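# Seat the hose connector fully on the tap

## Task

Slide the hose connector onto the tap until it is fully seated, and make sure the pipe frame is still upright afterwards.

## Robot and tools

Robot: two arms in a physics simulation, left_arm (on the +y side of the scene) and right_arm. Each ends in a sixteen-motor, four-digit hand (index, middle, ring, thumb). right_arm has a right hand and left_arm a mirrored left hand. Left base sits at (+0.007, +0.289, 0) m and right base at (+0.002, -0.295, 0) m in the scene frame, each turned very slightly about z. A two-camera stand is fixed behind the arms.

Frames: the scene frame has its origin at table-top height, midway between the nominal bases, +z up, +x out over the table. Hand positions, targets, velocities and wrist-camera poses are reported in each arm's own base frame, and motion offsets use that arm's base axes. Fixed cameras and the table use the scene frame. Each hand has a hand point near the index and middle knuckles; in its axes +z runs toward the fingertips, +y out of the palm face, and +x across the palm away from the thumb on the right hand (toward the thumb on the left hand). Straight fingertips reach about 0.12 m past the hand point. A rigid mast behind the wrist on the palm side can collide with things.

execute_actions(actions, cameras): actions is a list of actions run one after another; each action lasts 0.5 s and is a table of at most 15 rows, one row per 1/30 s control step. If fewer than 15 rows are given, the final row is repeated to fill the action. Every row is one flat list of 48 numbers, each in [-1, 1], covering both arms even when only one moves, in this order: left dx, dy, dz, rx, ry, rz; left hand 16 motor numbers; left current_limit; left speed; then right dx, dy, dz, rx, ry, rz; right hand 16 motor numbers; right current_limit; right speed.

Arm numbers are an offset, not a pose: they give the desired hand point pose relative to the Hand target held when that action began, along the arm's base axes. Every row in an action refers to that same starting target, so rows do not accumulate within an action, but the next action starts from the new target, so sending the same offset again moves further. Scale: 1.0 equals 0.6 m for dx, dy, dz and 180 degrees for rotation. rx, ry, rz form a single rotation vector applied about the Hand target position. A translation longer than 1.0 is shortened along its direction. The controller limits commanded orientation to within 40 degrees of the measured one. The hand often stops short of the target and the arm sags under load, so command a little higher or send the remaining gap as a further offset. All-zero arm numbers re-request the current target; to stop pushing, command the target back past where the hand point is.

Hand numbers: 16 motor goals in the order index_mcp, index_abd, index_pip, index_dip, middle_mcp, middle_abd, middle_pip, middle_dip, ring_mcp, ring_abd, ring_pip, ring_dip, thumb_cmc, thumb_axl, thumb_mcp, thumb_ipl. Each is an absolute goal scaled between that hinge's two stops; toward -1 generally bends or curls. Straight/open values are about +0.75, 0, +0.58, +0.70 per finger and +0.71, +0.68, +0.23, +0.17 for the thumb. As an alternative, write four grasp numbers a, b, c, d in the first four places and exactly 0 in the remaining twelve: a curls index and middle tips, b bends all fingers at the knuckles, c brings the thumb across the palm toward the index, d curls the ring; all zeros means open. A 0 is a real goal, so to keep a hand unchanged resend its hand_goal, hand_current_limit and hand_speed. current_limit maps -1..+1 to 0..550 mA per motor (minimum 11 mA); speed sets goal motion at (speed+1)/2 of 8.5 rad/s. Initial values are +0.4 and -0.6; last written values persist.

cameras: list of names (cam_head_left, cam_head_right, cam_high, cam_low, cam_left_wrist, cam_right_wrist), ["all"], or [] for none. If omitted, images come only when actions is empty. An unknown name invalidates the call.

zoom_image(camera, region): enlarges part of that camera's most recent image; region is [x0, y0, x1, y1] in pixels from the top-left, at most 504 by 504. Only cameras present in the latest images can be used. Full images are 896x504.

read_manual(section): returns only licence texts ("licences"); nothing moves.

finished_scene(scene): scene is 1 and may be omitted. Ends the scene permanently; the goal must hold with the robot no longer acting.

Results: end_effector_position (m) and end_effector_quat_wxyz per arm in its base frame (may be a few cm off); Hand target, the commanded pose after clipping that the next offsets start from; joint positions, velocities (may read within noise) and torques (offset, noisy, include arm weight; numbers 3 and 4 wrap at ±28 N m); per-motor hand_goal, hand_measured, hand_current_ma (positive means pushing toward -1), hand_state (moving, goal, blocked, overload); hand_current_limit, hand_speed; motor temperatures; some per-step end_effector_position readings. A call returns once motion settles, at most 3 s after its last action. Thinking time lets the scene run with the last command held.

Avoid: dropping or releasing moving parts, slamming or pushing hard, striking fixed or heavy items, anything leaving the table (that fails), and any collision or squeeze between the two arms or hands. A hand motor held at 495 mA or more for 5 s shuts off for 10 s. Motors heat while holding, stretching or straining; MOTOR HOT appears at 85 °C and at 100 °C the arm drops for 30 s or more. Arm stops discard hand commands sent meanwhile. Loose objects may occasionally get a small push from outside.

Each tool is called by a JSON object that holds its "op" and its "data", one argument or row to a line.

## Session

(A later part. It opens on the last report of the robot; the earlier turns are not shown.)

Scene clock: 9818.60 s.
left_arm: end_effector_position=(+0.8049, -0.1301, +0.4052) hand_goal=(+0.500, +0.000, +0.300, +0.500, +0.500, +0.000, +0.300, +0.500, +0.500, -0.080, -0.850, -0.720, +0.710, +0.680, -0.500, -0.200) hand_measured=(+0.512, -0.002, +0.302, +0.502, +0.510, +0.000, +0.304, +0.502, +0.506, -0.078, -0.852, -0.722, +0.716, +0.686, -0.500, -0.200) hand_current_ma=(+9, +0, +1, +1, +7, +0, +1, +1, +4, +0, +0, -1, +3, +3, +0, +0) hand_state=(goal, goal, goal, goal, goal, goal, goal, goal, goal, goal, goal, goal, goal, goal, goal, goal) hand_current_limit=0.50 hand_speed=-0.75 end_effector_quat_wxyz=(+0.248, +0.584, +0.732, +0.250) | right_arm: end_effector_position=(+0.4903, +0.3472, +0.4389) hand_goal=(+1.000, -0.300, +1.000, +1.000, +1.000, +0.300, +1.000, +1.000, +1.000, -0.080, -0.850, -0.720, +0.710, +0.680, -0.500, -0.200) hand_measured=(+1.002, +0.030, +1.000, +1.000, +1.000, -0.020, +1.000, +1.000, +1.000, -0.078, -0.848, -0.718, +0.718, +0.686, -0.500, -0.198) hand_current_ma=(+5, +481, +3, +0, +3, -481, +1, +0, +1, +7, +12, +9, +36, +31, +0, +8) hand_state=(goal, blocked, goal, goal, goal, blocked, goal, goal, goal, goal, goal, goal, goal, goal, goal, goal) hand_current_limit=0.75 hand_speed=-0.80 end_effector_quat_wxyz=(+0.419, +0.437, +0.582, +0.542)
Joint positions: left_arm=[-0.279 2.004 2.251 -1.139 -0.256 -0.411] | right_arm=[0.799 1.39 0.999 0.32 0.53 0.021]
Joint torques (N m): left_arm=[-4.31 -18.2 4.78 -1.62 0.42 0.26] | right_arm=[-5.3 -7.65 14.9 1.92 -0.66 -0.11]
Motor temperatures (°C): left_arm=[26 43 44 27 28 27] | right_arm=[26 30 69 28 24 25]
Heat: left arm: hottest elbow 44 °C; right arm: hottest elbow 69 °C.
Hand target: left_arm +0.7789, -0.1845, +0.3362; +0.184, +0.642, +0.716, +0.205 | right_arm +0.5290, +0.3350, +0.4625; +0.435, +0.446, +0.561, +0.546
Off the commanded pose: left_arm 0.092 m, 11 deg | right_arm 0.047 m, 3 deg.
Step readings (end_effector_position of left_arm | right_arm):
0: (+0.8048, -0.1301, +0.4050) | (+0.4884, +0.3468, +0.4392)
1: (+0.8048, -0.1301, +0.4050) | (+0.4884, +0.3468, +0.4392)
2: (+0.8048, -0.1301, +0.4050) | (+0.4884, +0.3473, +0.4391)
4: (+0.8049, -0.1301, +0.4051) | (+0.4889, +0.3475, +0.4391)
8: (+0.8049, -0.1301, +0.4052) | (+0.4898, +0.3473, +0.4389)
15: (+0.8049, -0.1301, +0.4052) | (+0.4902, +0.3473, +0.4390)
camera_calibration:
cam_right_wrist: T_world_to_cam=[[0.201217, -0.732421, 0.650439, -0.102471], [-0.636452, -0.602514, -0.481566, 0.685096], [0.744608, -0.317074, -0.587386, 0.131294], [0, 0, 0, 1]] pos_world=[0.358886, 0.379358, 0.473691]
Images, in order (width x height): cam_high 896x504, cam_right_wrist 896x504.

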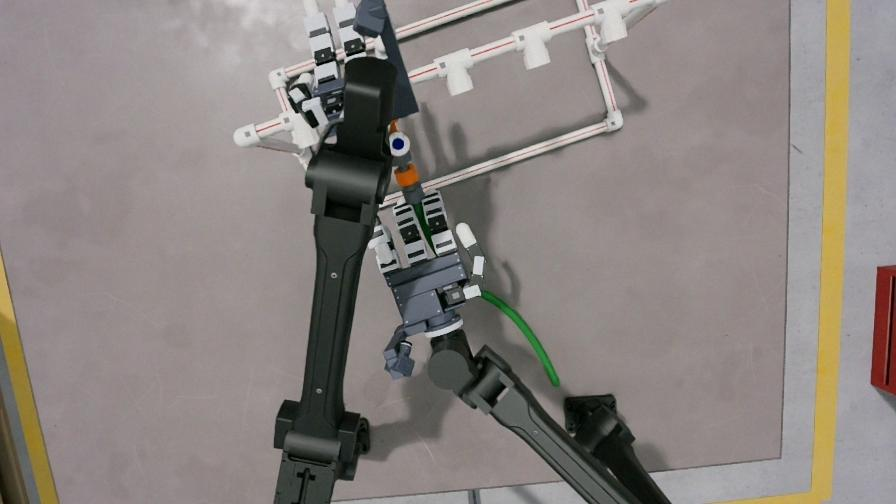

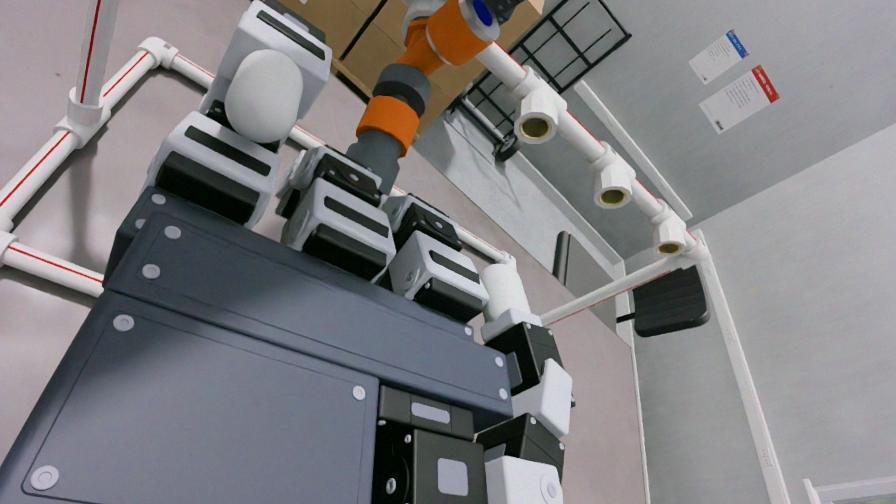

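{"op": "execute_actions", "data": {
  "actions": [
    [[0,0,0,0,0,0, 0.5,0.0,0.3,0.5, 0.5,0.0,0.3,0.5, 0.5,-0.08,-0.85,-0.72, 0.71,0.68,-0.5,-0.2, 0.5,-0.75, 0.015,-0.003,0.008,0,0,0, 1.0,-0.30,1.0,1.0, 1.0,0.30,1.0,1.0, 1.0,-0.08,-0.85,-0.72, 0.71,0.68,-0.5,-0.2, 0.75,-0.8],[0,0,0,0,0,0, 0.5,0.0,0.3,0.5, 0.5,0.0,0.3,0.5, 0.5,-0.08,-0.85,-0.72, 0.71,0.68,-0.5,-0.2, 0.5,-0.75, 0.03,-0.006,0.014,0,0,0, 1.0,-0.30,1.0,1.0, 1.0,0.30,1.0,1.0, 1.0,-0.08,-0.85,-0.72, 0.71,0.68,-0.5,-0.2, 0.75,-0.8]]
  ],
  "cameras": ["cam_high","cam_right_wrist"]
}}

{"op": "zoom_image", "data": {
  "camera": "cam_right_wrist",
  "region": [280, 0, 480, 200]
}}

Scene clock: 9827.47 s.
left_arm: end_effector_position=(+0.8053, -0.1296, +0.4062) hand_goal=(+0.500, +0.000, +0.300, +0.500, +0.500, +0.000, +0.300, +0.500, +0.500, -0.080, -0.850, -0.720, +0.710, +0.680, -0.500, -0.200) hand_measured=(+0.512, -0.002, +0.302, +0.502, +0.510, +0.000, +0.304, +0.502, +0.506, -0.078, -0.852, -0.722, +0.716, +0.686, -0.500, -0.200) hand_current_ma=(+9, +0, +1, +1, +7, +0, +1, +1, +4, +0, +0, -1, +3, +3, +0, +0) hand_state=(goal, goal, goal, goal, goal, goal, goal, goal, goal, goal, goal, goal, goal, goal, goal, goal) hand_current_limit=0.50 hand_speed=-0.75 end_effector_quat_wxyz=(+0.249, +0.583, +0.731, +0.252) | right_arm: end_effector_position=(+0.4937, +0.3463, +0.4392) hand_goal=(+1.000, -0.300, +1.000, +1.000, +1.000, +0.300, +1.000, +1.000, +1.000, -0.080, -0.850, -0.720, +0.710, +0.680, -0.500, -0.200) hand_measured=(+1.002, +0.030, +1.000, +1.000, +1.000, -0.020, +1.000, +1.000, +1.000, -0.078, -0.848, -0.718, +0.718, +0.686, -0.500, -0.198) hand_current_ma=(+6, +481, +3, +0, +3, -481, +1, +0, +1, +7, +12, +9, +36, +31, +0, +8) hand_state=(goal, blocked, goal, goal, goal, blocked, goal, goal, goal, goal, goal, goal, goal, goal, goal, goal) hand_current_limit=0.75 hand_speed=-0.80 end_effector_quat_wxyz=(+0.412, +0.433, +0.590, +0.542)
Joint positions: left_arm=[-0.279 2.004 2.251 -1.135 -0.26 -0.411] | right_arm=[0.786 1.384 1.001 0.301 0.496 0.021]
Joint torques (N m): left_arm=[-3.96 -18.02 4.81 -1.89 0.57 0.25] | right_arm=[-6.48 -6.48 17.01 1.94 -0.51 -0.13]
Motor temperatures (°C): left_arm=[26 42 42 27 28 27] | right_arm=[26 30 71 28 25 25]
Heat: left arm: hottest shoulder 42 °C; right arm: hottest elbow 71 °C.
Hand target: left_arm +0.7789, -0.1846, +0.3362; +0.184, +0.642, +0.716, +0.205 | right_arm +0.5470, +0.3314, +0.4709; +0.435, +0.446, +0.561, +0.546
Off the commanded pose: left_arm 0.093 m, 12 deg | right_arm 0.064 m, 5 deg.
Step readings (end_effector_position of left_arm | right_arm):
0: (+0.8049, -0.1301, +0.4052) | (+0.4903, +0.3472, +0.4389)
1: (+0.8049, -0.1301, +0.4052) | (+0.4903, +0.3472, +0.4389)
2: (+0.8049, -0.1301, +0.4052) | (+0.4905, +0.3472, +0.4387)
4: (+0.8050, -0.1300, +0.4054) | (+0.4915, +0.3468, +0.4388)
8: (+0.8053, -0.1297, +0.4060) | (+0.4930, +0.3462, +0.4389)
15: (+0.8053, -0.1296, +0.4062) | (+0.4937, +0.3463, +0.4393)
camera_calibration:
cam_right_wrist: T_world_to_cam=[[0.222257, -0.724337, 0.652639, -0.118212], [-0.628393, -0.618226, -0.472144, 0.684231], [0.745469, -0.305176, -0.592573, 0.126391], [0, 0, 0, 1]] pos_world=[0.362018, 0.375955, 0.475101]
Images, in order (width x height): cam_high 896x504, cam_right_wrist 896x504.

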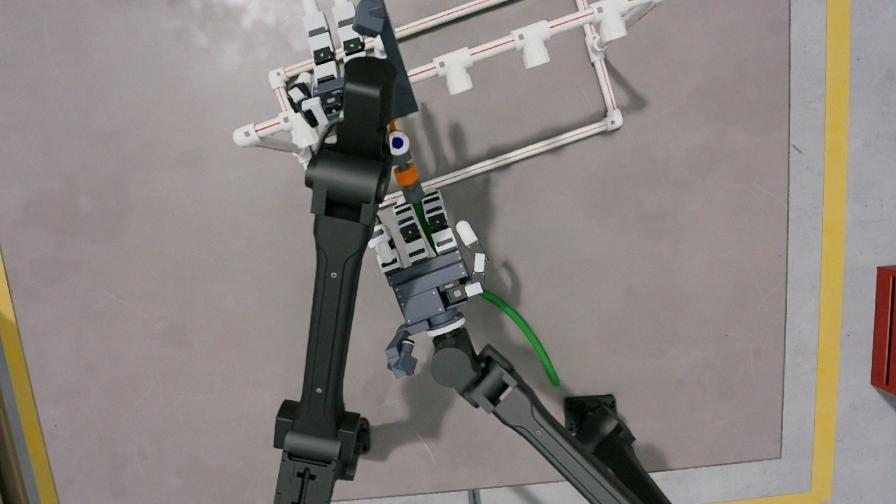

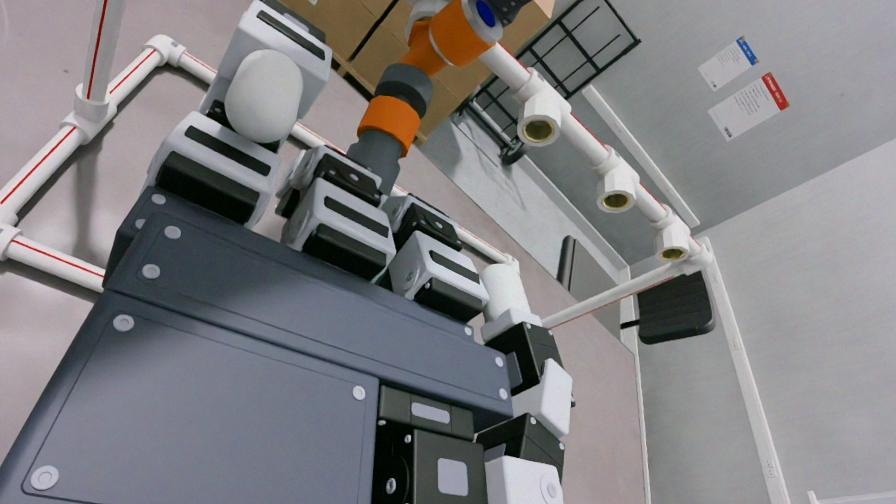

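Scaled by 2.520.

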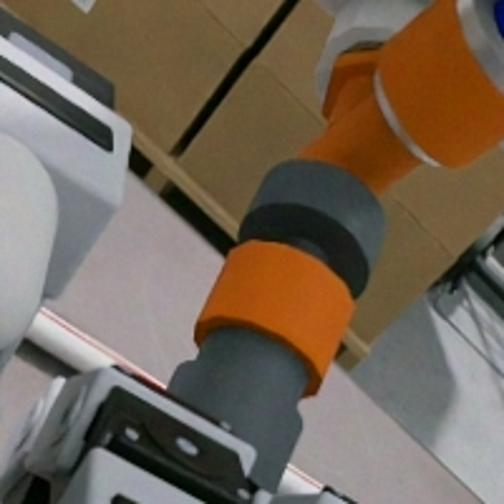

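{"op": "execute_actions", "data": {
  "actions": [
    [[0,0,0,0,0,0, 0.5,0.0,0.3,0.5, 0.5,0.0,0.3,0.5, 0.5,-0.08,-0.85,-0.72, 0.71,0.68,-0.5,-0.2, 0.5,-0.75, 0.015,-0.003,0.008,0,0,0, 1.0,-0.30,1.0,1.0, 1.0,0.30,1.0,1.0, 1.0,-0.08,-0.85,-0.72, 0.71,0.68,-0.5,-0.2, 0.75,-0.8],[0,0,0,0,0,0, 0.5,0.0,0.3,0.5, 0.5,0.0,0.3,0.5, 0.5,-0.08,-0.85,-0.72, 0.71,0.68,-0.5,-0.2, 0.5,-0.75, 0.035,-0.004,0.012,0,0,0, 1.0,-0.30,1.0,1.0, 1.0,0.30,1.0,1.0, 1.0,-0.08,-0.85,-0.72, 0.71,0.68,-0.5,-0.2, 0.75,-0.8]]
  ],
  "cameras": ["cam_high","cam_low","cam_right_wrist"]
}}

{"op": "zoom_image", "data": {
  "camera": "cam_right_wrist",
  "region": [280, 0, 480, 200]
}}

{"op": "zoom_image", "data": {
  "camera": "cam_low",
  "region": [390, 170, 480, 250]
}}

Scene clock: 9846.83 s.
left_arm: end_effector_position=(+0.8067, -0.1274, +0.4088) hand_goal=(+0.500, +0.000, +0.300, +0.500, +0.500, +0.000, +0.300, +0.500, +0.500, -0.080, -0.850, -0.720, +0.710, +0.680, -0.500, -0.200) hand_measured=(+0.512, -0.002, +0.302, +0.502, +0.510, +0.000, +0.304, +0.502, +0.506, -0.078, -0.852, -0.722, +0.716, +0.686, -0.500, -0.200) hand_current_ma=(+9, +0, +1, +1, +7, +0, +1, +1, +4, +0, +0, -1, +3, +3, +0, +0) hand_state=(goal, goal, goal, goal, goal, goal, goal, goal, goal, goal, goal, goal, goal, goal, goal, goal) hand_current_limit=0.50 hand_speed=-0.75 end_effector_quat_wxyz=(+0.251, +0.579, +0.732, +0.258) | right_arm: end_effector_position=(+0.5014, +0.3456, +0.4412) hand_goal=(+1.000, -0.300, +1.000, +1.000, +1.000, +0.300, +1.000, +1.000, +1.000, -0.080, -0.850, -0.720, +0.710, +0.680, -0.500, -0.200) hand_measured=(+1.002, +0.030, +1.000, +0.996, +1.000, -0.020, +1.000, +1.000, +1.000, -0.078, -0.848, -0.718, +0.718, +0.686, -0.500, -0.198) hand_current_ma=(+8, +481, +4, -17, +3, -481, +1, +0, +1, +7, +12, +9, +36, +31, +0, +8) hand_state=(goal, blocked, goal, goal, goal, blocked, goal, goal, goal, goal, goal, goal, goal, goal, goal, goal) hand_current_limit=0.75 hand_speed=-0.80 end_effector_quat_wxyz=(+0.405, +0.429, +0.599, +0.542)
Joint positions: left_arm=[-0.277 2.004 2.251 -1.125 -0.268 -0.411] | right_arm=[0.767 1.384 1.017 0.272 0.458 0.021]
Joint torques (N m): left_arm=[-4.54 -18.14 5 -2.17 0.86 0.25] | right_arm=[-7.3 -5.13 18.62 2.48 -0.21 -0.15]
Motor temperatures (°C): left_arm=[26 41 41 27 28 27] | right_arm=[26 30 70 27 25 25]
Heat: left arm: hottest shoulder 41 °C; right arm: hottest elbow 70 °C.
Hand target: left_arm +0.7789, -0.1845, +0.3363; +0.184, +0.642, +0.716, +0.205 | right_arm +0.5680, +0.3291, +0.4780; +0.434, +0.446, +0.561, +0.546
Off the commanded pose: left_arm 0.096 m, 12 deg | right_arm 0.078 m, 6 deg.
Step readings (end_effector_position of left_arm | right_arm):
0: (+0.8053, -0.1296, +0.4062) | (+0.4937, +0.3463, +0.4392)
1: (+0.8053, -0.1296, +0.4062) | (+0.4937, +0.3463, +0.4392)
2: (+0.8053, -0.1296, +0.4062) | (+0.4940, +0.3464, +0.4394)
4: (+0.8056, -0.1291, +0.4069) | (+0.4958, +0.3464, +0.4399)
8: (+0.8064, -0.1277, +0.4085) | (+0.5002, +0.3454, +0.4409)
15: (+0.8067, -0.1274, +0.4088) | (+0.5013, +0.3456, +0.4411)
camera_calibration:
cam_right_wrist: T_world_to_cam=[[0.244264, -0.714933, 0.655138, -0.137051], [-0.622107, -0.633781, -0.459678, 0.686302], [0.743853, -0.295283, -0.599575, 0.122167], [0, 0, 0, 1]] pos_world=[0.369556, 0.373057, 0.478514]
Images, in order (width x height): cam_high 896x504, cam_low 896x504, cam_right_wrist 896x504.

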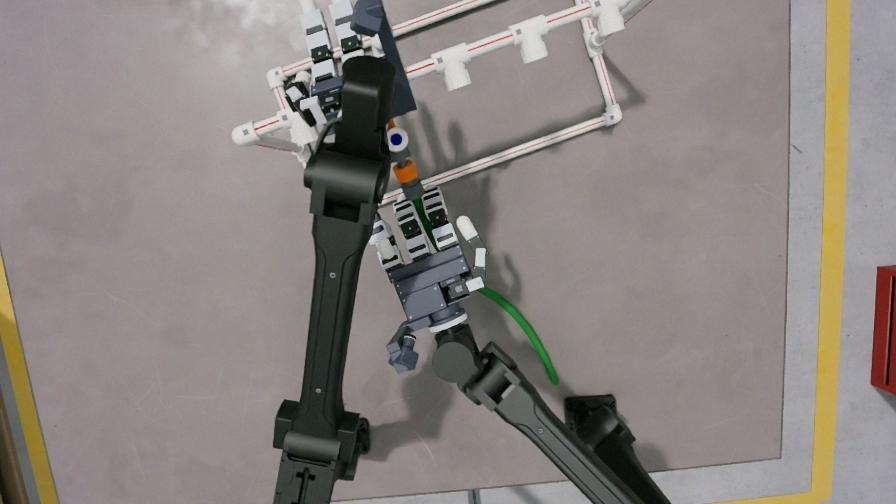

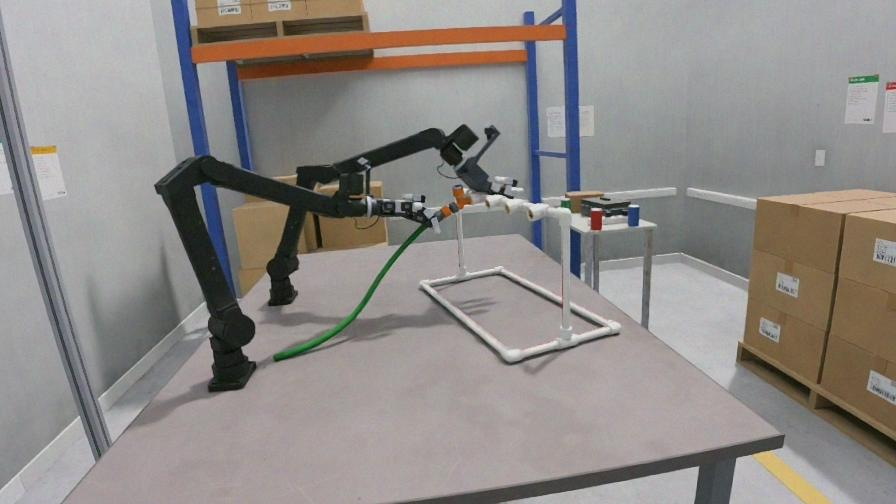

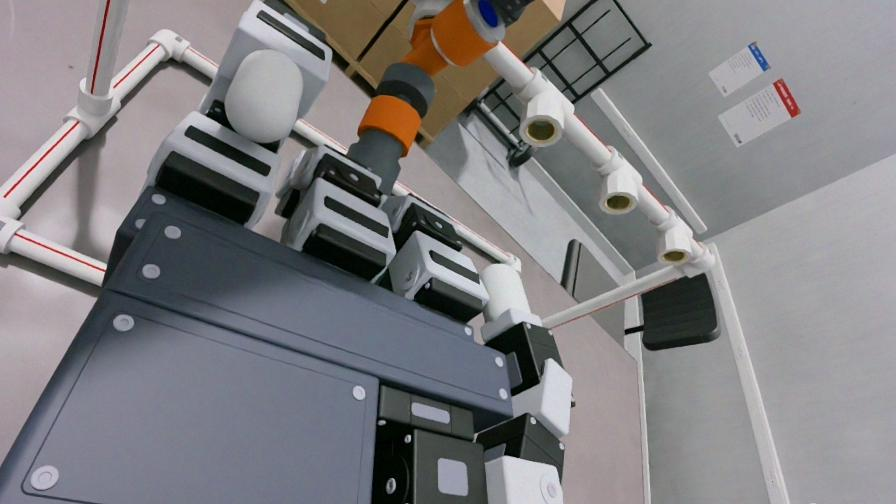

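Scaled by 2.520.

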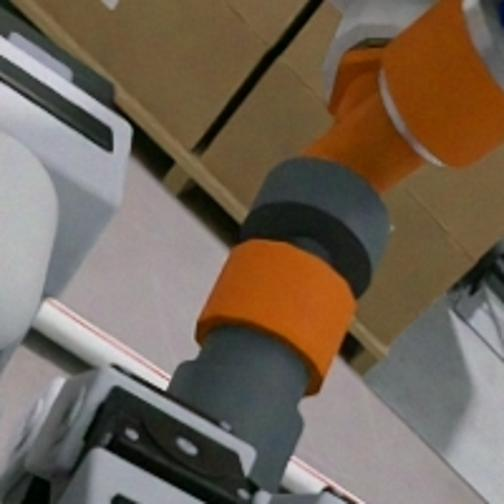

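Scaled by 5.600.

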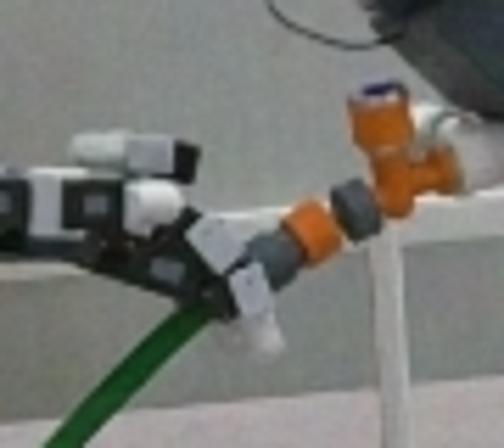

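{"op": "zoom_image", "data": {
  "camera": "cam_right_wrist",
  "region": [355, 50, 445, 140]
}}

{"op": "zoom_image", "data": {
  "camera": "cam_high",
  "region": [380, 120, 430, 210]
}}

Scaled by 5.600.

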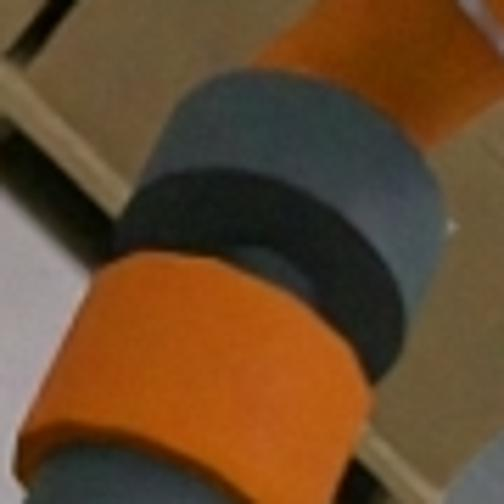

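Scaled by 5.600.

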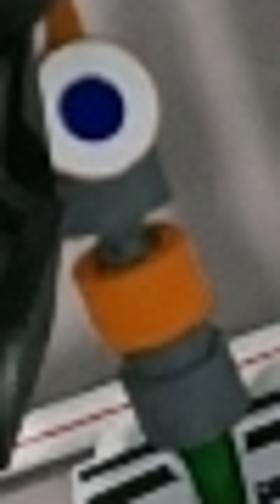

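{"op": "execute_actions", "data": {
  "actions": [
    [[0,0,0,0,0,0, 0.5,0.0,0.3,0.5, 0.5,0.0,0.3,0.5, 0.5,-0.08,-0.85,-0.72, 0.71,0.68,-0.5,-0.2, 0.5,-0.75, -0.04,0.01,-0.02,0,0,0, 1.0,-0.30,1.0,1.0, 1.0,0.30,1.0,1.0, 1.0,-0.08,-0.85,-0.72, 0.71,0.68,-0.5,-0.2, 0.75,-0.8],[0,0,0,0,0,0, 0.5,0.0,0.3,0.5, 0.5,0.0,0.3,0.5, 0.5,-0.08,-0.85,-0.72, 0.71,0.68,-0.5,-0.2, 0.5,-0.75, -0.08,0.015,-0.04,0,0,0, 1.0,-0.30,1.0,1.0, 1.0,0.30,1.0,1.0, 1.0,-0.08,-0.85,-0.72, 0.71,0.68,-0.5,-0.2, 0.75,-0.8]]
  ],
  "cameras": []
}}

Scene clock: 9957.27 s.
left_arm: end_effector_position=(+0.8067, -0.1274, +0.4088) hand_goal=(+0.500, +0.000, +0.300, +0.500, +0.500, +0.000, +0.300, +0.500, +0.500, -0.080, -0.850, -0.720, +0.710, +0.680, -0.500, -0.200) hand_measured=(+0.512, -0.002, +0.302, +0.502, +0.510, +0.000, +0.304, +0.502, +0.506, -0.078, -0.852, -0.722, +0.716, +0.686, -0.500, -0.200) hand_current_ma=(+9, +0, +1, +1, +7, +0, +1, +1, +4, +0, +0, -1, +3, +3, +0, +0) hand_state=(goal, goal, goal, goal, goal, goal, goal, goal, goal, goal, goal, goal, goal, goal, goal, goal) hand_current_limit=0.50 hand_speed=-0.75 end_effector_quat_wxyz=(+0.251, +0.579, +0.732, +0.258) | right_arm: end_effector_position=(+0.4978, +0.3460, +0.4406) hand_goal=(+1.000, -0.300, +1.000, +1.000, +1.000, +0.300, +1.000, +1.000, +1.000, -0.080, -0.850, -0.720, +0.710, +0.680, -0.500, -0.200) hand_measured=(+1.000, +0.026, +1.000, +0.996, +1.000, -0.020, +1.000, +1.000, +1.000, -0.078, -0.848, -0.718, +0.718, +0.686, -0.500, -0.198) hand_current_ma=(+4, +481, +2, -16, +3, -481, +1, +0, +1, +7, +12, +9, +36, +31, +0, +8) hand_state=(goal, blocked, goal, goal, goal, blocked, goal, goal, goal, goal, goal, goal, goal, goal, goal, goal) hand_current_limit=0.75 hand_speed=-0.80 end_effector_quat_wxyz=(+0.418, +0.439, +0.586, +0.539)
Joint positions: left_arm=[-0.277 2.004 2.251 -1.125 -0.268 -0.411] | right_arm=[0.786 1.395 1.017 0.297 0.517 0.024]
Joint torques (N m): left_arm=[-4.31 -18.08 4.98 -2.18 0.82 0.25] | right_arm=[-3.19 -7.88 12.53 3.43 0.48 -0.12]
Motor temperatures (°C): left_arm=[27 41 38 27 30 27] | right_arm=[27 29 97 27 24 25]
Heat: left arm: hottest shoulder 41 °C; right arm: hottest elbow 97 °C. Fold the right arm in close to its base, or ease its load, before you think long.
Hand target: left_arm +0.7789, -0.1846, +0.3363; +0.184, +0.642, +0.716, +0.205 | right_arm +0.5199, +0.3380, +0.4542; +0.435, +0.446, +0.561, +0.546
Off the commanded pose: left_arm 0.096 m, 12 deg | right_arm 0.027 m, 4 deg.
MOTOR HOT: joint 3 (elbow) of the right arm reports 97 °C; the controller stops that arm at 100 °C. To cool a motor, set the load down, stop pushing, or move to a pose that needs little force.
Step readings (end_effector_position of left_arm | right_arm):
0: (+0.8067, -0.1274, +0.4088) | (+0.5014, +0.3456, +0.4412)
1: (+0.8067, -0.1274, +0.4088) | (+0.5014, +0.3456, +0.4412)
2: (+0.8067, -0.1274, +0.4088) | (+0.5015, +0.3447, +0.4412)
4: (+0.8067, -0.1274, +0.4088) | (+0.5004, +0.3446, +0.4411)
8: (+0.8067, -0.1274, +0.4088) | (+0.4984, +0.3458, +0.4406)
15: (+0.8067, -0.1274, +0.4088) | (+0.4979, +0.3460, +0.4405)
No camera images: "cameras" was empty.

{"op": "execute_actions", "data": {
  "actions": [
    [[0,0,0,0,0,0, 0.5,0.0,0.3,0.5, 0.5,0.0,0.3,0.5, 0.5,-0.08,-0.85,-0.72, 0.71,0.68,-0.5,-0.2, 0.5,-0.75, -0.02,0.005,-0.03,0,0,0, 1.0,-0.30,1.0,1.0, 1.0,0.30,1.0,1.0, 1.0,-0.08,-0.85,-0.72, 0.71,0.68,-0.5,-0.2, 0.75,-0.8]]
  ],
  "cameras": []
}}

Scene clock: 9963.40 s.
left_arm: end_effector_position=(+0.8066, -0.1274, +0.4091) hand_goal=(+0.500, +0.000, +0.300, +0.500, +0.500, +0.000, +0.300, +0.500, +0.500, -0.080, -0.850, -0.720, +0.710, +0.680, -0.500, -0.200) hand_measured=(+0.512, -0.002, +0.302, +0.502, +0.510, +0.000, +0.304, +0.502, +0.506, -0.078, -0.852, -0.722, +0.716, +0.686, -0.500, -0.200) hand_current_ma=(+9, +0, +1, +1, +7, +0, +1, +1, +4, +0, +0, -1, +3, +3, +0, +0) hand_state=(goal, goal, goal, goal, goal, goal, goal, goal, goal, goal, goal, goal, goal, goal, goal, goal) hand_current_limit=0.50 hand_speed=-0.75 end_effector_quat_wxyz=(+0.251, +0.579, +0.732, +0.258) | right_arm: end_effector_position=(+0.4940, +0.3457, +0.4388) hand_goal=(+1.000, -0.300, +1.000, +1.000, +1.000, +0.300, +1.000, +1.000, +1.000, -0.080, -0.850, -0.720, +0.710, +0.680, -0.500, -0.200) hand_measured=(+1.000, +0.026, +1.000, +0.998, +1.000, -0.020, +1.000, +1.000, +1.000, -0.078, -0.848, -0.718, +0.718, +0.686, -0.500, -0.198) hand_current_ma=(+3, +481, +2, -7, +3, -481, +2, +0, +1, +7, +12, +9, +36, +31, +0, +8) hand_state=(goal, blocked, goal, goal, goal, blocked, goal, goal, goal, goal, goal, goal, goal, goal, goal, goal) hand_current_limit=0.75 hand_speed=-0.80 end_effector_quat_wxyz=(+0.424, +0.442, +0.572, +0.545)
Joint positions: left_arm=[-0.277 2.003 2.251 -1.125 -0.268 -0.411] | right_arm=[0.796 1.406 1.005 0.348 0.544 0.024]
Joint torques (N m): left_arm=[-4.25 -18.08 4.94 -2.21 0.83 0.23] | right_arm=[-2.26 -8.29 10.14 3.38 0.27 -0.11]
Motor temperatures (°C): left_arm=[27 41 38 27 30 27] | right_arm=[26 29 94 28 25 25]
Heat: left arm: hottest shoulder 41 °C; right arm: hottest elbow 94 °C. Fold the right arm in close to its base, or ease its load, before you think long.
Hand target: left_arm +0.7788, -0.1845, +0.3364; +0.184, +0.642, +0.716, +0.205 | right_arm +0.5081, +0.3410, +0.4360; +0.435, +0.446, +0.561, +0.545
Off the commanded pose: left_arm 0.097 m, 12 deg | right_arm 0.015 m, 2 deg.
MOTOR HOT: still on. Joint 3 (elbow) of the right arm reports 94 °C.
Step readings (end_effector_position of left_arm | right_arm):
0: (+0.8067, -0.1274, +0.4088) | (+0.4978, +0.3460, +0.4406)
1: (+0.8067, -0.1274, +0.4088) | (+0.4978, +0.3459, +0.4407)
2: (+0.8067, -0.1274, +0.4088) | (+0.4975, +0.3459, +0.4410)
4: (+0.8066, -0.1274, +0.4091) | (+0.4964, +0.3465, +0.4405)
8: (+0.8066, -0.1274, +0.4091) | (+0.4947, +0.3463, +0.4394)
15: (+0.8066, -0.1274, +0.4091) | (+0.4940, +0.3457, +0.4390)
No camera images: "cameras" was empty.

{"op": "execute_actions", "data": {
  "actions": [
    [[-0.01,-0.008,-0.03,-0.0036,0.0162,-0.022, 0.5,0.0,0.3,0.5, 0.5,0.0,0.3,0.5, 0.5,-0.08,-0.85,-0.72, 0.71,0.68,-0.5,-0.2, 0.5,-0.75, 0,0,0,0,0,0, 1.0,-0.30,1.0,1.0, 1.0,0.30,1.0,1.0, 1.0,-0.08,-0.85,-0.72, 0.71,0.68,-0.5,-0.2, 0.75,-0.8],[-0.02,-0.015,-0.06,-0.0072,0.0325,-0.044, 0.5,0.0,0.3,0.5, 0.5,0.0,0.3,0.5, 0.5,-0.08,-0.85,-0.72, 0.71,0.68,-0.5,-0.2, 0.5,-0.75, 0,0,0,0,0,0, 1.0,-0.30,1.0,1.0, 1.0,0.30,1.0,1.0, 1.0,-0.08,-0.85,-0.72, 0.71,0.68,-0.5,-0.2, 0.75,-0.8]]
  ],
  "cameras": ["cam_high","cam_low"]
}}

{"op": "zoom_image", "data": {
  "camera": "cam_low",
  "region": [420, 110, 560, 250]
}}

Scene clock: 9983.97 s.
left_arm: end_effector_position=(+0.8029, -0.1328, +0.4068) hand_goal=(+0.500, +0.000, +0.300, +0.500, +0.500, +0.000, +0.300, +0.500, +0.500, -0.080, -0.850, -0.720, +0.710, +0.680, -0.500, -0.200) hand_measured=(+0.512, -0.002, +0.302, +0.502, +0.510, +0.000, +0.304, +0.502, +0.464, -0.078, -0.852, -0.722, +0.716, +0.686, -0.500, -0.200) hand_current_ma=(+9, +0, +1, +1, +7, +0, +1, +1, -53, +0, +0, -1, +3, +3, +0, +0) hand_state=(goal, goal, goal, goal, goal, goal, goal, goal, blocked, goal, goal, goal, goal, goal, goal, goal) hand_current_limit=0.50 hand_speed=-0.75 end_effector_quat_wxyz=(+0.267, +0.618, +0.705, +0.223) | right_arm: end_effector_position=(+0.4890, +0.3484, +0.4374) hand_goal=(+1.000, -0.300, +1.000, +1.000, +1.000, +0.300, +1.000, +1.000, +1.000, -0.080, -0.850, -0.720, +0.710, +0.680, -0.500, -0.200) hand_measured=(+1.000, +0.026, +1.000, +1.000, +1.000, -0.020, +1.000, +1.000, +1.000, -0.078, -0.848, -0.718, +0.718, +0.686, -0.500, -0.198) hand_current_ma=(+3, +481, +2, -1, +4, -481, +2, +0, +1, +7, +12, +9, +36, +31, +0, +8) hand_state=(goal, blocked, goal, goal, goal, blocked, goal, goal, goal, goal, goal, goal, goal, goal, goal, goal) hand_current_limit=0.75 hand_speed=-0.80 end_effector_quat_wxyz=(+0.426, +0.442, +0.572, +0.544)
Joint positions: left_arm=[-0.255 1.965 2.199 -1.108 -0.151 -0.332] | right_arm=[0.809 1.405 0.999 0.353 0.561 0.022]
Joint torques (N m): left_arm=[-3.96 -16.85 2.86 -3.37 1.27 0.64] | right_arm=[-3.14 -8.29 10.41 3.23 -0.39 -0.09]
Motor temperatures (°C): left_arm=[27 40 38 27 30 27] | right_arm=[26 30 84 28 24 25]
Heat: left arm: hottest shoulder 40 °C; right arm: hottest elbow 84 °C. Fold the right arm in close to its base, or ease its load, before you think long.
Hand target: left_arm +0.7668, -0.1936, +0.3003; +0.168, +0.697, +0.680, +0.151 | right_arm +0.5080, +0.3410, +0.4360; +0.434, +0.446, +0.561, +0.546
Off the commanded pose: left_arm 0.128 m, 17 deg | right_arm 0.020 m, 2 deg.
MOTOR HOT: still on. Joint 3 (elbow) of the right arm reports 84 °C.
Step readings (end_effector_position of left_arm | right_arm):
0: (+0.8066, -0.1274, +0.4091) | (+0.4940, +0.3457, +0.4389)
1: (+0.8065, -0.1274, +0.4086) | (+0.4940, +0.3457, +0.4389)
2: (+0.8062, -0.1279, +0.4079) | (+0.4939, +0.3456, +0.4389)
4: (+0.8054, -0.1287, +0.4059) | (+0.4923, +0.3466, +0.4379)
8: (+0.8035, -0.1289, +0.4049) | (+0.4894, +0.3483, +0.4375)
15: (+0.8029, -0.1322, +0.4069) | (+0.4890, +0.3484, +0.4374)
Images, in order (width x height): cam_high 896x504, cam_low 896x504.

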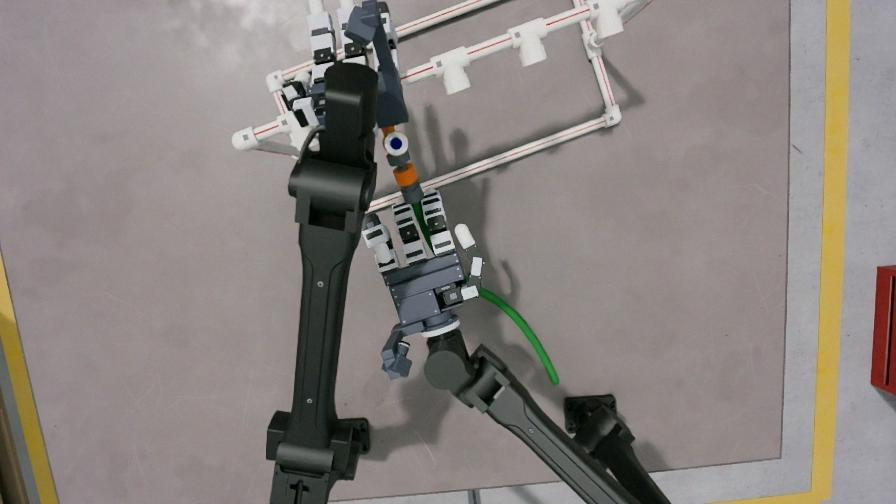

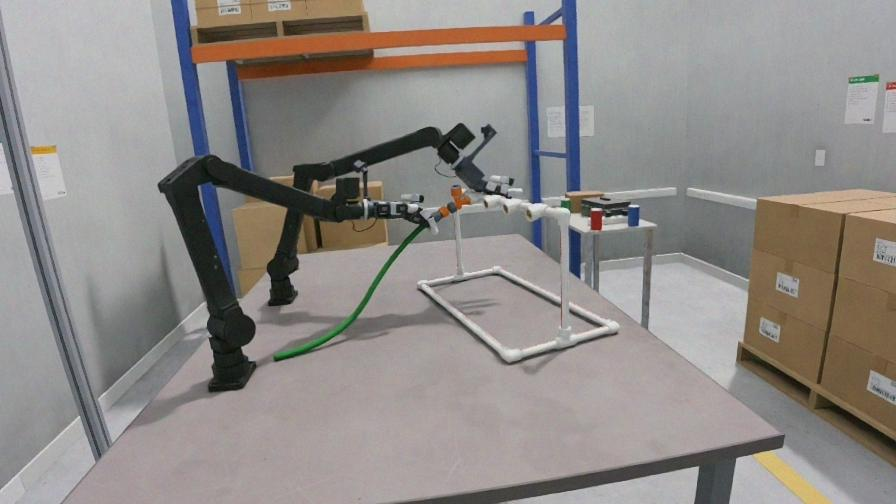

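Scaled by 3.600.

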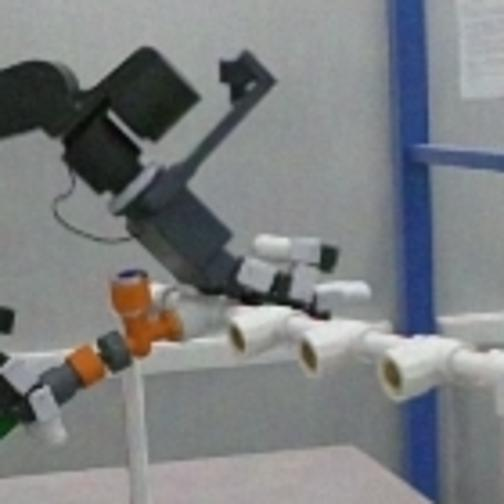

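{"op": "execute_actions", "data": {
  "actions": [
    [[-0.03,-0.005,-0.02,0,0,0, 0.5,0.0,0.3,0.5, 0.5,0.0,0.3,0.5, 0.5,-0.08,-0.85,-0.72, 0.71,0.68,-0.5,-0.2, 0.5,-0.75, 0.026,-0.007,0.012,0,0,0, 1.0,-0.30,1.0,1.0, 1.0,0.30,1.0,1.0, 1.0,-0.08,-0.85,-0.72, 0.71,0.68,-0.5,-0.2, 0.8,-0.8],[-0.06,-0.01,-0.04,0,0,0, 0.5,0.0,0.3,0.5, 0.5,0.0,0.3,0.5, 0.5,-0.08,-0.85,-0.72, 0.71,0.68,-0.5,-0.2, 0.5,-0.75, 0.052,-0.013,0.023,0,0,0, 1.0,-0.30,1.0,1.0, 1.0,0.30,1.0,1.0, 1.0,-0.08,-0.85,-0.72, 0.71,0.68,-0.5,-0.2, 0.8,-0.8]],
    [[0,0,0,0,0,0, 0.5,0.0,0.3,0.5, 0.5,0.0,0.3,0.5, 0.5,-0.08,-0.85,-0.72, 0.71,0.68,-0.5,-0.2, 0.5,-0.75, 0,-0.01,0,0.022,0.0055,-0.002, 1.0,-0.30,1.0,1.0, 1.0,0.30,1.0,1.0, 1.0,-0.08,-0.85,-0.72, 0.71,0.68,-0.5,-0.2, 0.8,-0.8],[0,0,0,0,0,0, 0.5,0.0,0.3,0.5, 0.5,0.0,0.3,0.5, 0.5,-0.08,-0.85,-0.72, 0.71,0.68,-0.5,-0.2, 0.5,-0.75, 0,-0.0187,0,0.0425,0.0106,-0.004, 1.0,-0.30,1.0,1.0, 1.0,0.30,1.0,1.0, 1.0,-0.08,-0.85,-0.72, 0.71,0.68,-0.5,-0.2, 0.8,-0.8]],
    [[0,0,0,0,0,0, 0.5,0.0,0.3,0.5, 0.5,0.0,0.3,0.5, 0.5,-0.08,-0.85,-0.72, 0.71,0.68,-0.5,-0.2, 0.5,-0.75, 0,0.0187,0,-0.0425,-0.0106,0.004, 1.0,-0.30,1.0,1.0, 1.0,0.30,1.0,1.0, 1.0,-0.08,-0.85,-0.72, 0.71,0.68,-0.5,-0.2, 0.8,-0.8],[0,0,0,0,0,0, 0.5,0.0,0.3,0.5, 0.5,0.0,0.3,0.5, 0.5,-0.08,-0.85,-0.72, 0.71,0.68,-0.5,-0.2, 0.5,-0.75, 0,0.0374,0,-0.085,-0.0212,0.008, 1.0,-0.30,1.0,1.0, 1.0,0.30,1.0,1.0, 1.0,-0.08,-0.85,-0.72, 0.71,0.68,-0.5,-0.2, 0.8,-0.8]],
    [[0,0,0,0,0,0, 0.5,0.0,0.3,0.5, 0.5,0.0,0.3,0.5, 0.5,-0.08,-0.85,-0.72, 0.71,0.68,-0.5,-0.2, 0.5,-0.75, 0,-0.01,0,0.022,0.0055,-0.002, 1.0,-0.30,1.0,1.0, 1.0,0.30,1.0,1.0, 1.0,-0.08,-0.85,-0.72, 0.71,0.68,-0.5,-0.2, 0.75,-0.8],[0,0,0,0,0,0, 0.5,0.0,0.3,0.5, 0.5,0.0,0.3,0.5, 0.5,-0.08,-0.85,-0.72, 0.71,0.68,-0.5,-0.2, 0.5,-0.75, 0,-0.0187,0,0.0425,0.0106,-0.004, 1.0,-0.30,1.0,1.0, 1.0,0.30,1.0,1.0, 1.0,-0.08,-0.85,-0.72, 0.71,0.68,-0.5,-0.2, 0.75,-0.8]]
  ],
  "cameras": ["cam_high","cam_right_wrist"]
}}

{"op": "zoom_image", "data": {
  "camera": "cam_right_wrist",
  "region": [355, 50, 445, 140]
}}

Scene clock: 10048.60 s.
left_arm: end_effector_position=(+0.7659, -0.1205, +0.4085) hand_goal=(+0.500, +0.000, +0.300, +0.500, +0.500, +0.000, +0.300, +0.500, +0.500, -0.080, -0.850, -0.720, +0.710, +0.680, -0.500, -0.200) hand_measured=(+0.512, -0.002, +0.302, +0.502, +0.510, +0.000, +0.304, +0.502, +0.460, -0.078, -0.852, -0.722, +0.716, +0.686, -0.500, -0.200) hand_current_ma=(+9, +0, +1, +1, +7, +0, +1, +1, -59, +0, +0, -1, +3, +3, +0, +0) hand_state=(goal, goal, goal, goal, goal, goal, goal, goal, blocked, goal, goal, goal, goal, goal, goal, goal) hand_current_limit=0.50 hand_speed=-0.75 end_effector_quat_wxyz=(+0.274, +0.611, +0.704, +0.237) | right_arm: end_effector_position=(+0.4599, +0.3396, +0.4363) hand_goal=(+1.000, -0.300, +1.000, +1.000, +1.000, +0.300, +1.000, +1.000, +1.000, -0.080, -0.850, -0.720, +0.710, +0.680, -0.500, -0.200) hand_measured=(+1.000, +0.026, +1.000, +1.000, +1.002, -0.020, +1.000, +1.000, +1.000, -0.078, -0.848, -0.718, +0.718, +0.686, -0.500, -0.198) hand_current_ma=(+1, +481, +2, -1, +6, -481, +3, +0, +1, +7, +12, +9, +36, +31, +0, +8) hand_state=(goal, blocked, goal, goal, goal, blocked, goal, goal, goal, goal, goal, goal, goal, goal, goal, goal) hand_current_limit=0.75 hand_speed=-0.80 end_effector_quat_wxyz=(+0.366, +0.492, +0.532, +0.584)
Joint positions: left_arm=[-0.256 1.823 1.974 -0.997 -0.171 -0.331] | right_arm=[0.87 1.348 0.96 0.327 0.604 0.221]
Joint torques (N m): left_arm=[-6.01 -13.33 2.44 -3.34 1.37 0.43] | right_arm=[-1.73 -8.94 10.36 1.88 -0.22 0.27]
Motor temperatures (°C): left_arm=[27 39 37 27 33 28] | right_arm=[26 29 71 28 25 25]
Heat: left arm: hottest shoulder 39 °C; right arm: hottest elbow 71 °C.
Hand target: left_arm +0.7309, -0.1994, +0.2766; +0.168, +0.697, +0.681, +0.151 | right_arm +0.4691, +0.3360, +0.4374; +0.358, +0.502, +0.521, +0.590
Off the commanded pose: left_arm 0.158 m, 19 deg | right_arm 0.010 m, 2 deg.
MOTOR HOT: cleared for the motors of the right arm.
led back after a hold (left arm): the arm was led back toward your command in small steps, so it may still be short of it.
led back after a hold (right arm): the arm was led back toward your command in small steps, so it may still be short of it.
Step readings (end_effector_position of left_arm | right_arm):
0: (+0.8029, -0.1328, +0.4068) | (+0.4890, +0.3484, +0.4374)
1: (+0.8028, -0.1328, +0.4068) | (+0.4890, +0.3484, +0.4374)
2: (+0.8025, -0.1327, +0.4064) | (+0.4889, +0.3485, +0.4376) HELD (not all sent) right_arm
4: (+0.7997, -0.1316, +0.4042) | (+0.4874, +0.3487, +0.4378) HELD (not all sent) right_arm
8: (+0.7867, -0.1264, +0.4060) | (+0.4759, +0.3523, +0.4380) HELD (not all sent) right_arm
10: (+0.7814, -0.1238, +0.4091) | (+0.4711, +0.3543, +0.4381) HELD (not all sent) left_arm right_arm
15: (+0.7805, -0.1222, +0.4100) | (+0.4700, +0.3550, +0.4381) HELD (not all sent) right_arm
16: (+0.7802, -0.1223, +0.4095) | (+0.4700, +0.3550, +0.4381)
17: (+0.7798, -0.1224, +0.4093) | (+0.4700, +0.3549, +0.4381)
19: (+0.7791, -0.1223, +0.4091) | (+0.4703, +0.3538, +0.4379)
23: (+0.7771, -0.1219, +0.4060) | (+0.4697, +0.3506, +0.4378)
30: (+0.7749, -0.1212, +0.4060) | (+0.4691, +0.3474, +0.4376)
31: (+0.7749, -0.1212, +0.4060) | (+0.4691, +0.3472, +0.4377)
32: (+0.7748, -0.1211, +0.4061) | (+0.4690, +0.3474, +0.4377) HELD (not all sent) right_arm
34: (+0.7742, -0.1210, +0.4058) | (+0.4676, +0.3481, +0.4374) HELD (not all sent) right_arm
38: (+0.7703, -0.1204, +0.4087) | (+0.4626, +0.3491, +0.4374) HELD (not all sent) right_arm
45: (+0.7679, -0.1204, +0.4086) | (+0.4602, +0.3495, +0.4374) HELD (not all sent) right_arm
46: (+0.7679, -0.1204, +0.4084) | (+0.4601, +0.3496, +0.4374)
47: (+0.7678, -0.1204, +0.4084) | (+0.4601, +0.3495, +0.4372)
49: (+0.7675, -0.1203, +0.4085) | (+0.4599, +0.3488, +0.4371)
53: (+0.7669, -0.1205, +0.4086) | (+0.4598, +0.3451, +0.4369)
60: (+0.7662, -0.1206, +0.4084) | (+0.4599, +0.3409, +0.4365)
HELD (not all sent) left_arm: step 10.
HELD (not all sent) right_arm: steps 2 to 15 and 32 to 45.
pose unreachable (left arm): on one or more control steps of this call, first in action 0 (counted from 0), this arm could not follow its commanded pose, so it was not sent that pose on those steps. It may still have moved: this result reports where it is.
cause: moving toward the commanded pose would bring a part of the arm too close to another arm (a part of this arm just beyond joint 5 (wrist yaw) and a part of the right arm just beyond its joint 6 (wrist roll), along the way the arms are being sent, or toward where that arm still pushes).
pose unreachable (right arm): on one or more control steps of this call, first in action 0 (counted from 0), this arm could not follow its commanded pose, so it was not sent that pose on those steps. It may still have moved: this result reports where it is.
cause: moving toward the commanded pose would bring a part of the arm too close to another arm (a part of this arm just beyond joint 6 (wrist roll) and a part of the left arm just beyond its joint 5 (wrist yaw), along the way the arms are being sent, or toward where that arm still pushes).
camera_calibration:
cam_right_wrist: T_world_to_cam=[[0.213978, -0.847486, 0.48578, 0.00473732], [-0.666525, -0.490217, -0.561633, 0.670582], [0.714113, -0.203607, -0.669766, 0.161305], [0, 0, 0, 1]] pos_world=[0.330756, 0.365588, 0.482356]
Images, in order (width x height): cam_high 896x504, cam_right_wrist 896x504.

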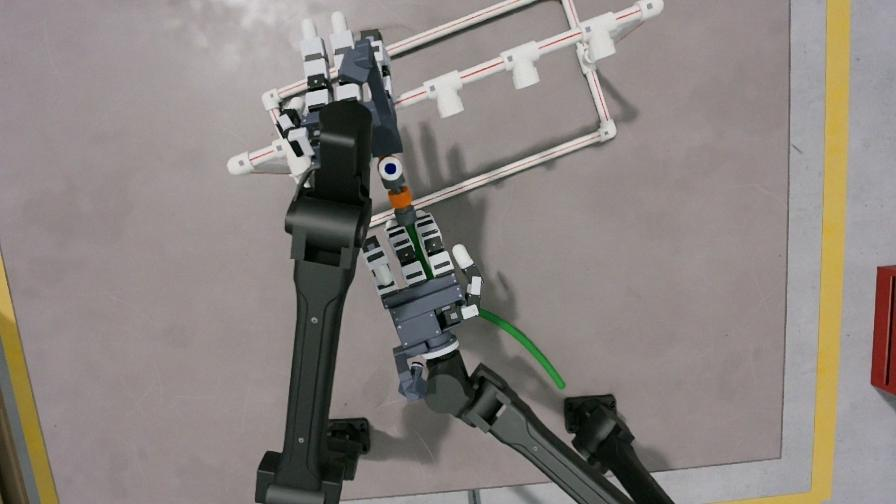

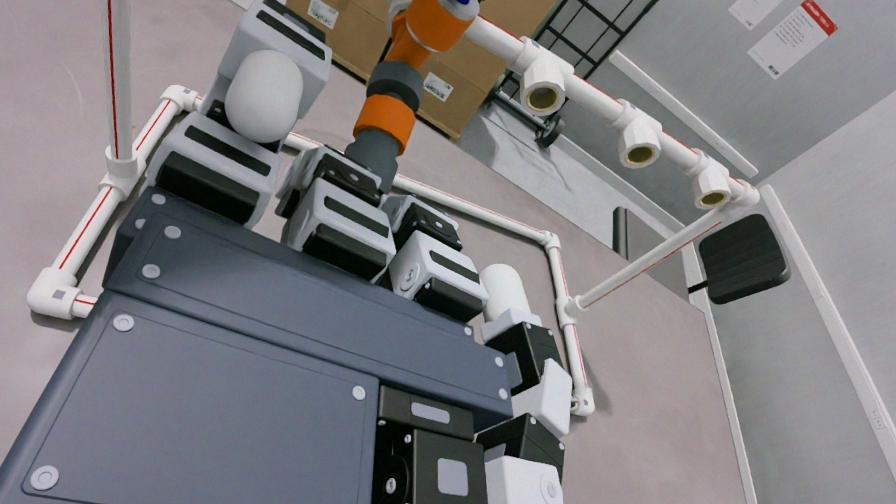

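Scaled by 5.600.

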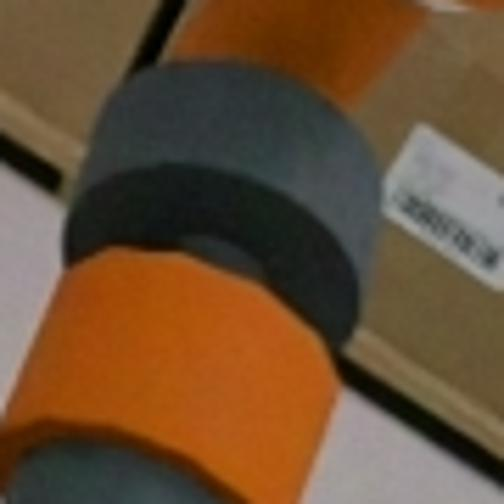

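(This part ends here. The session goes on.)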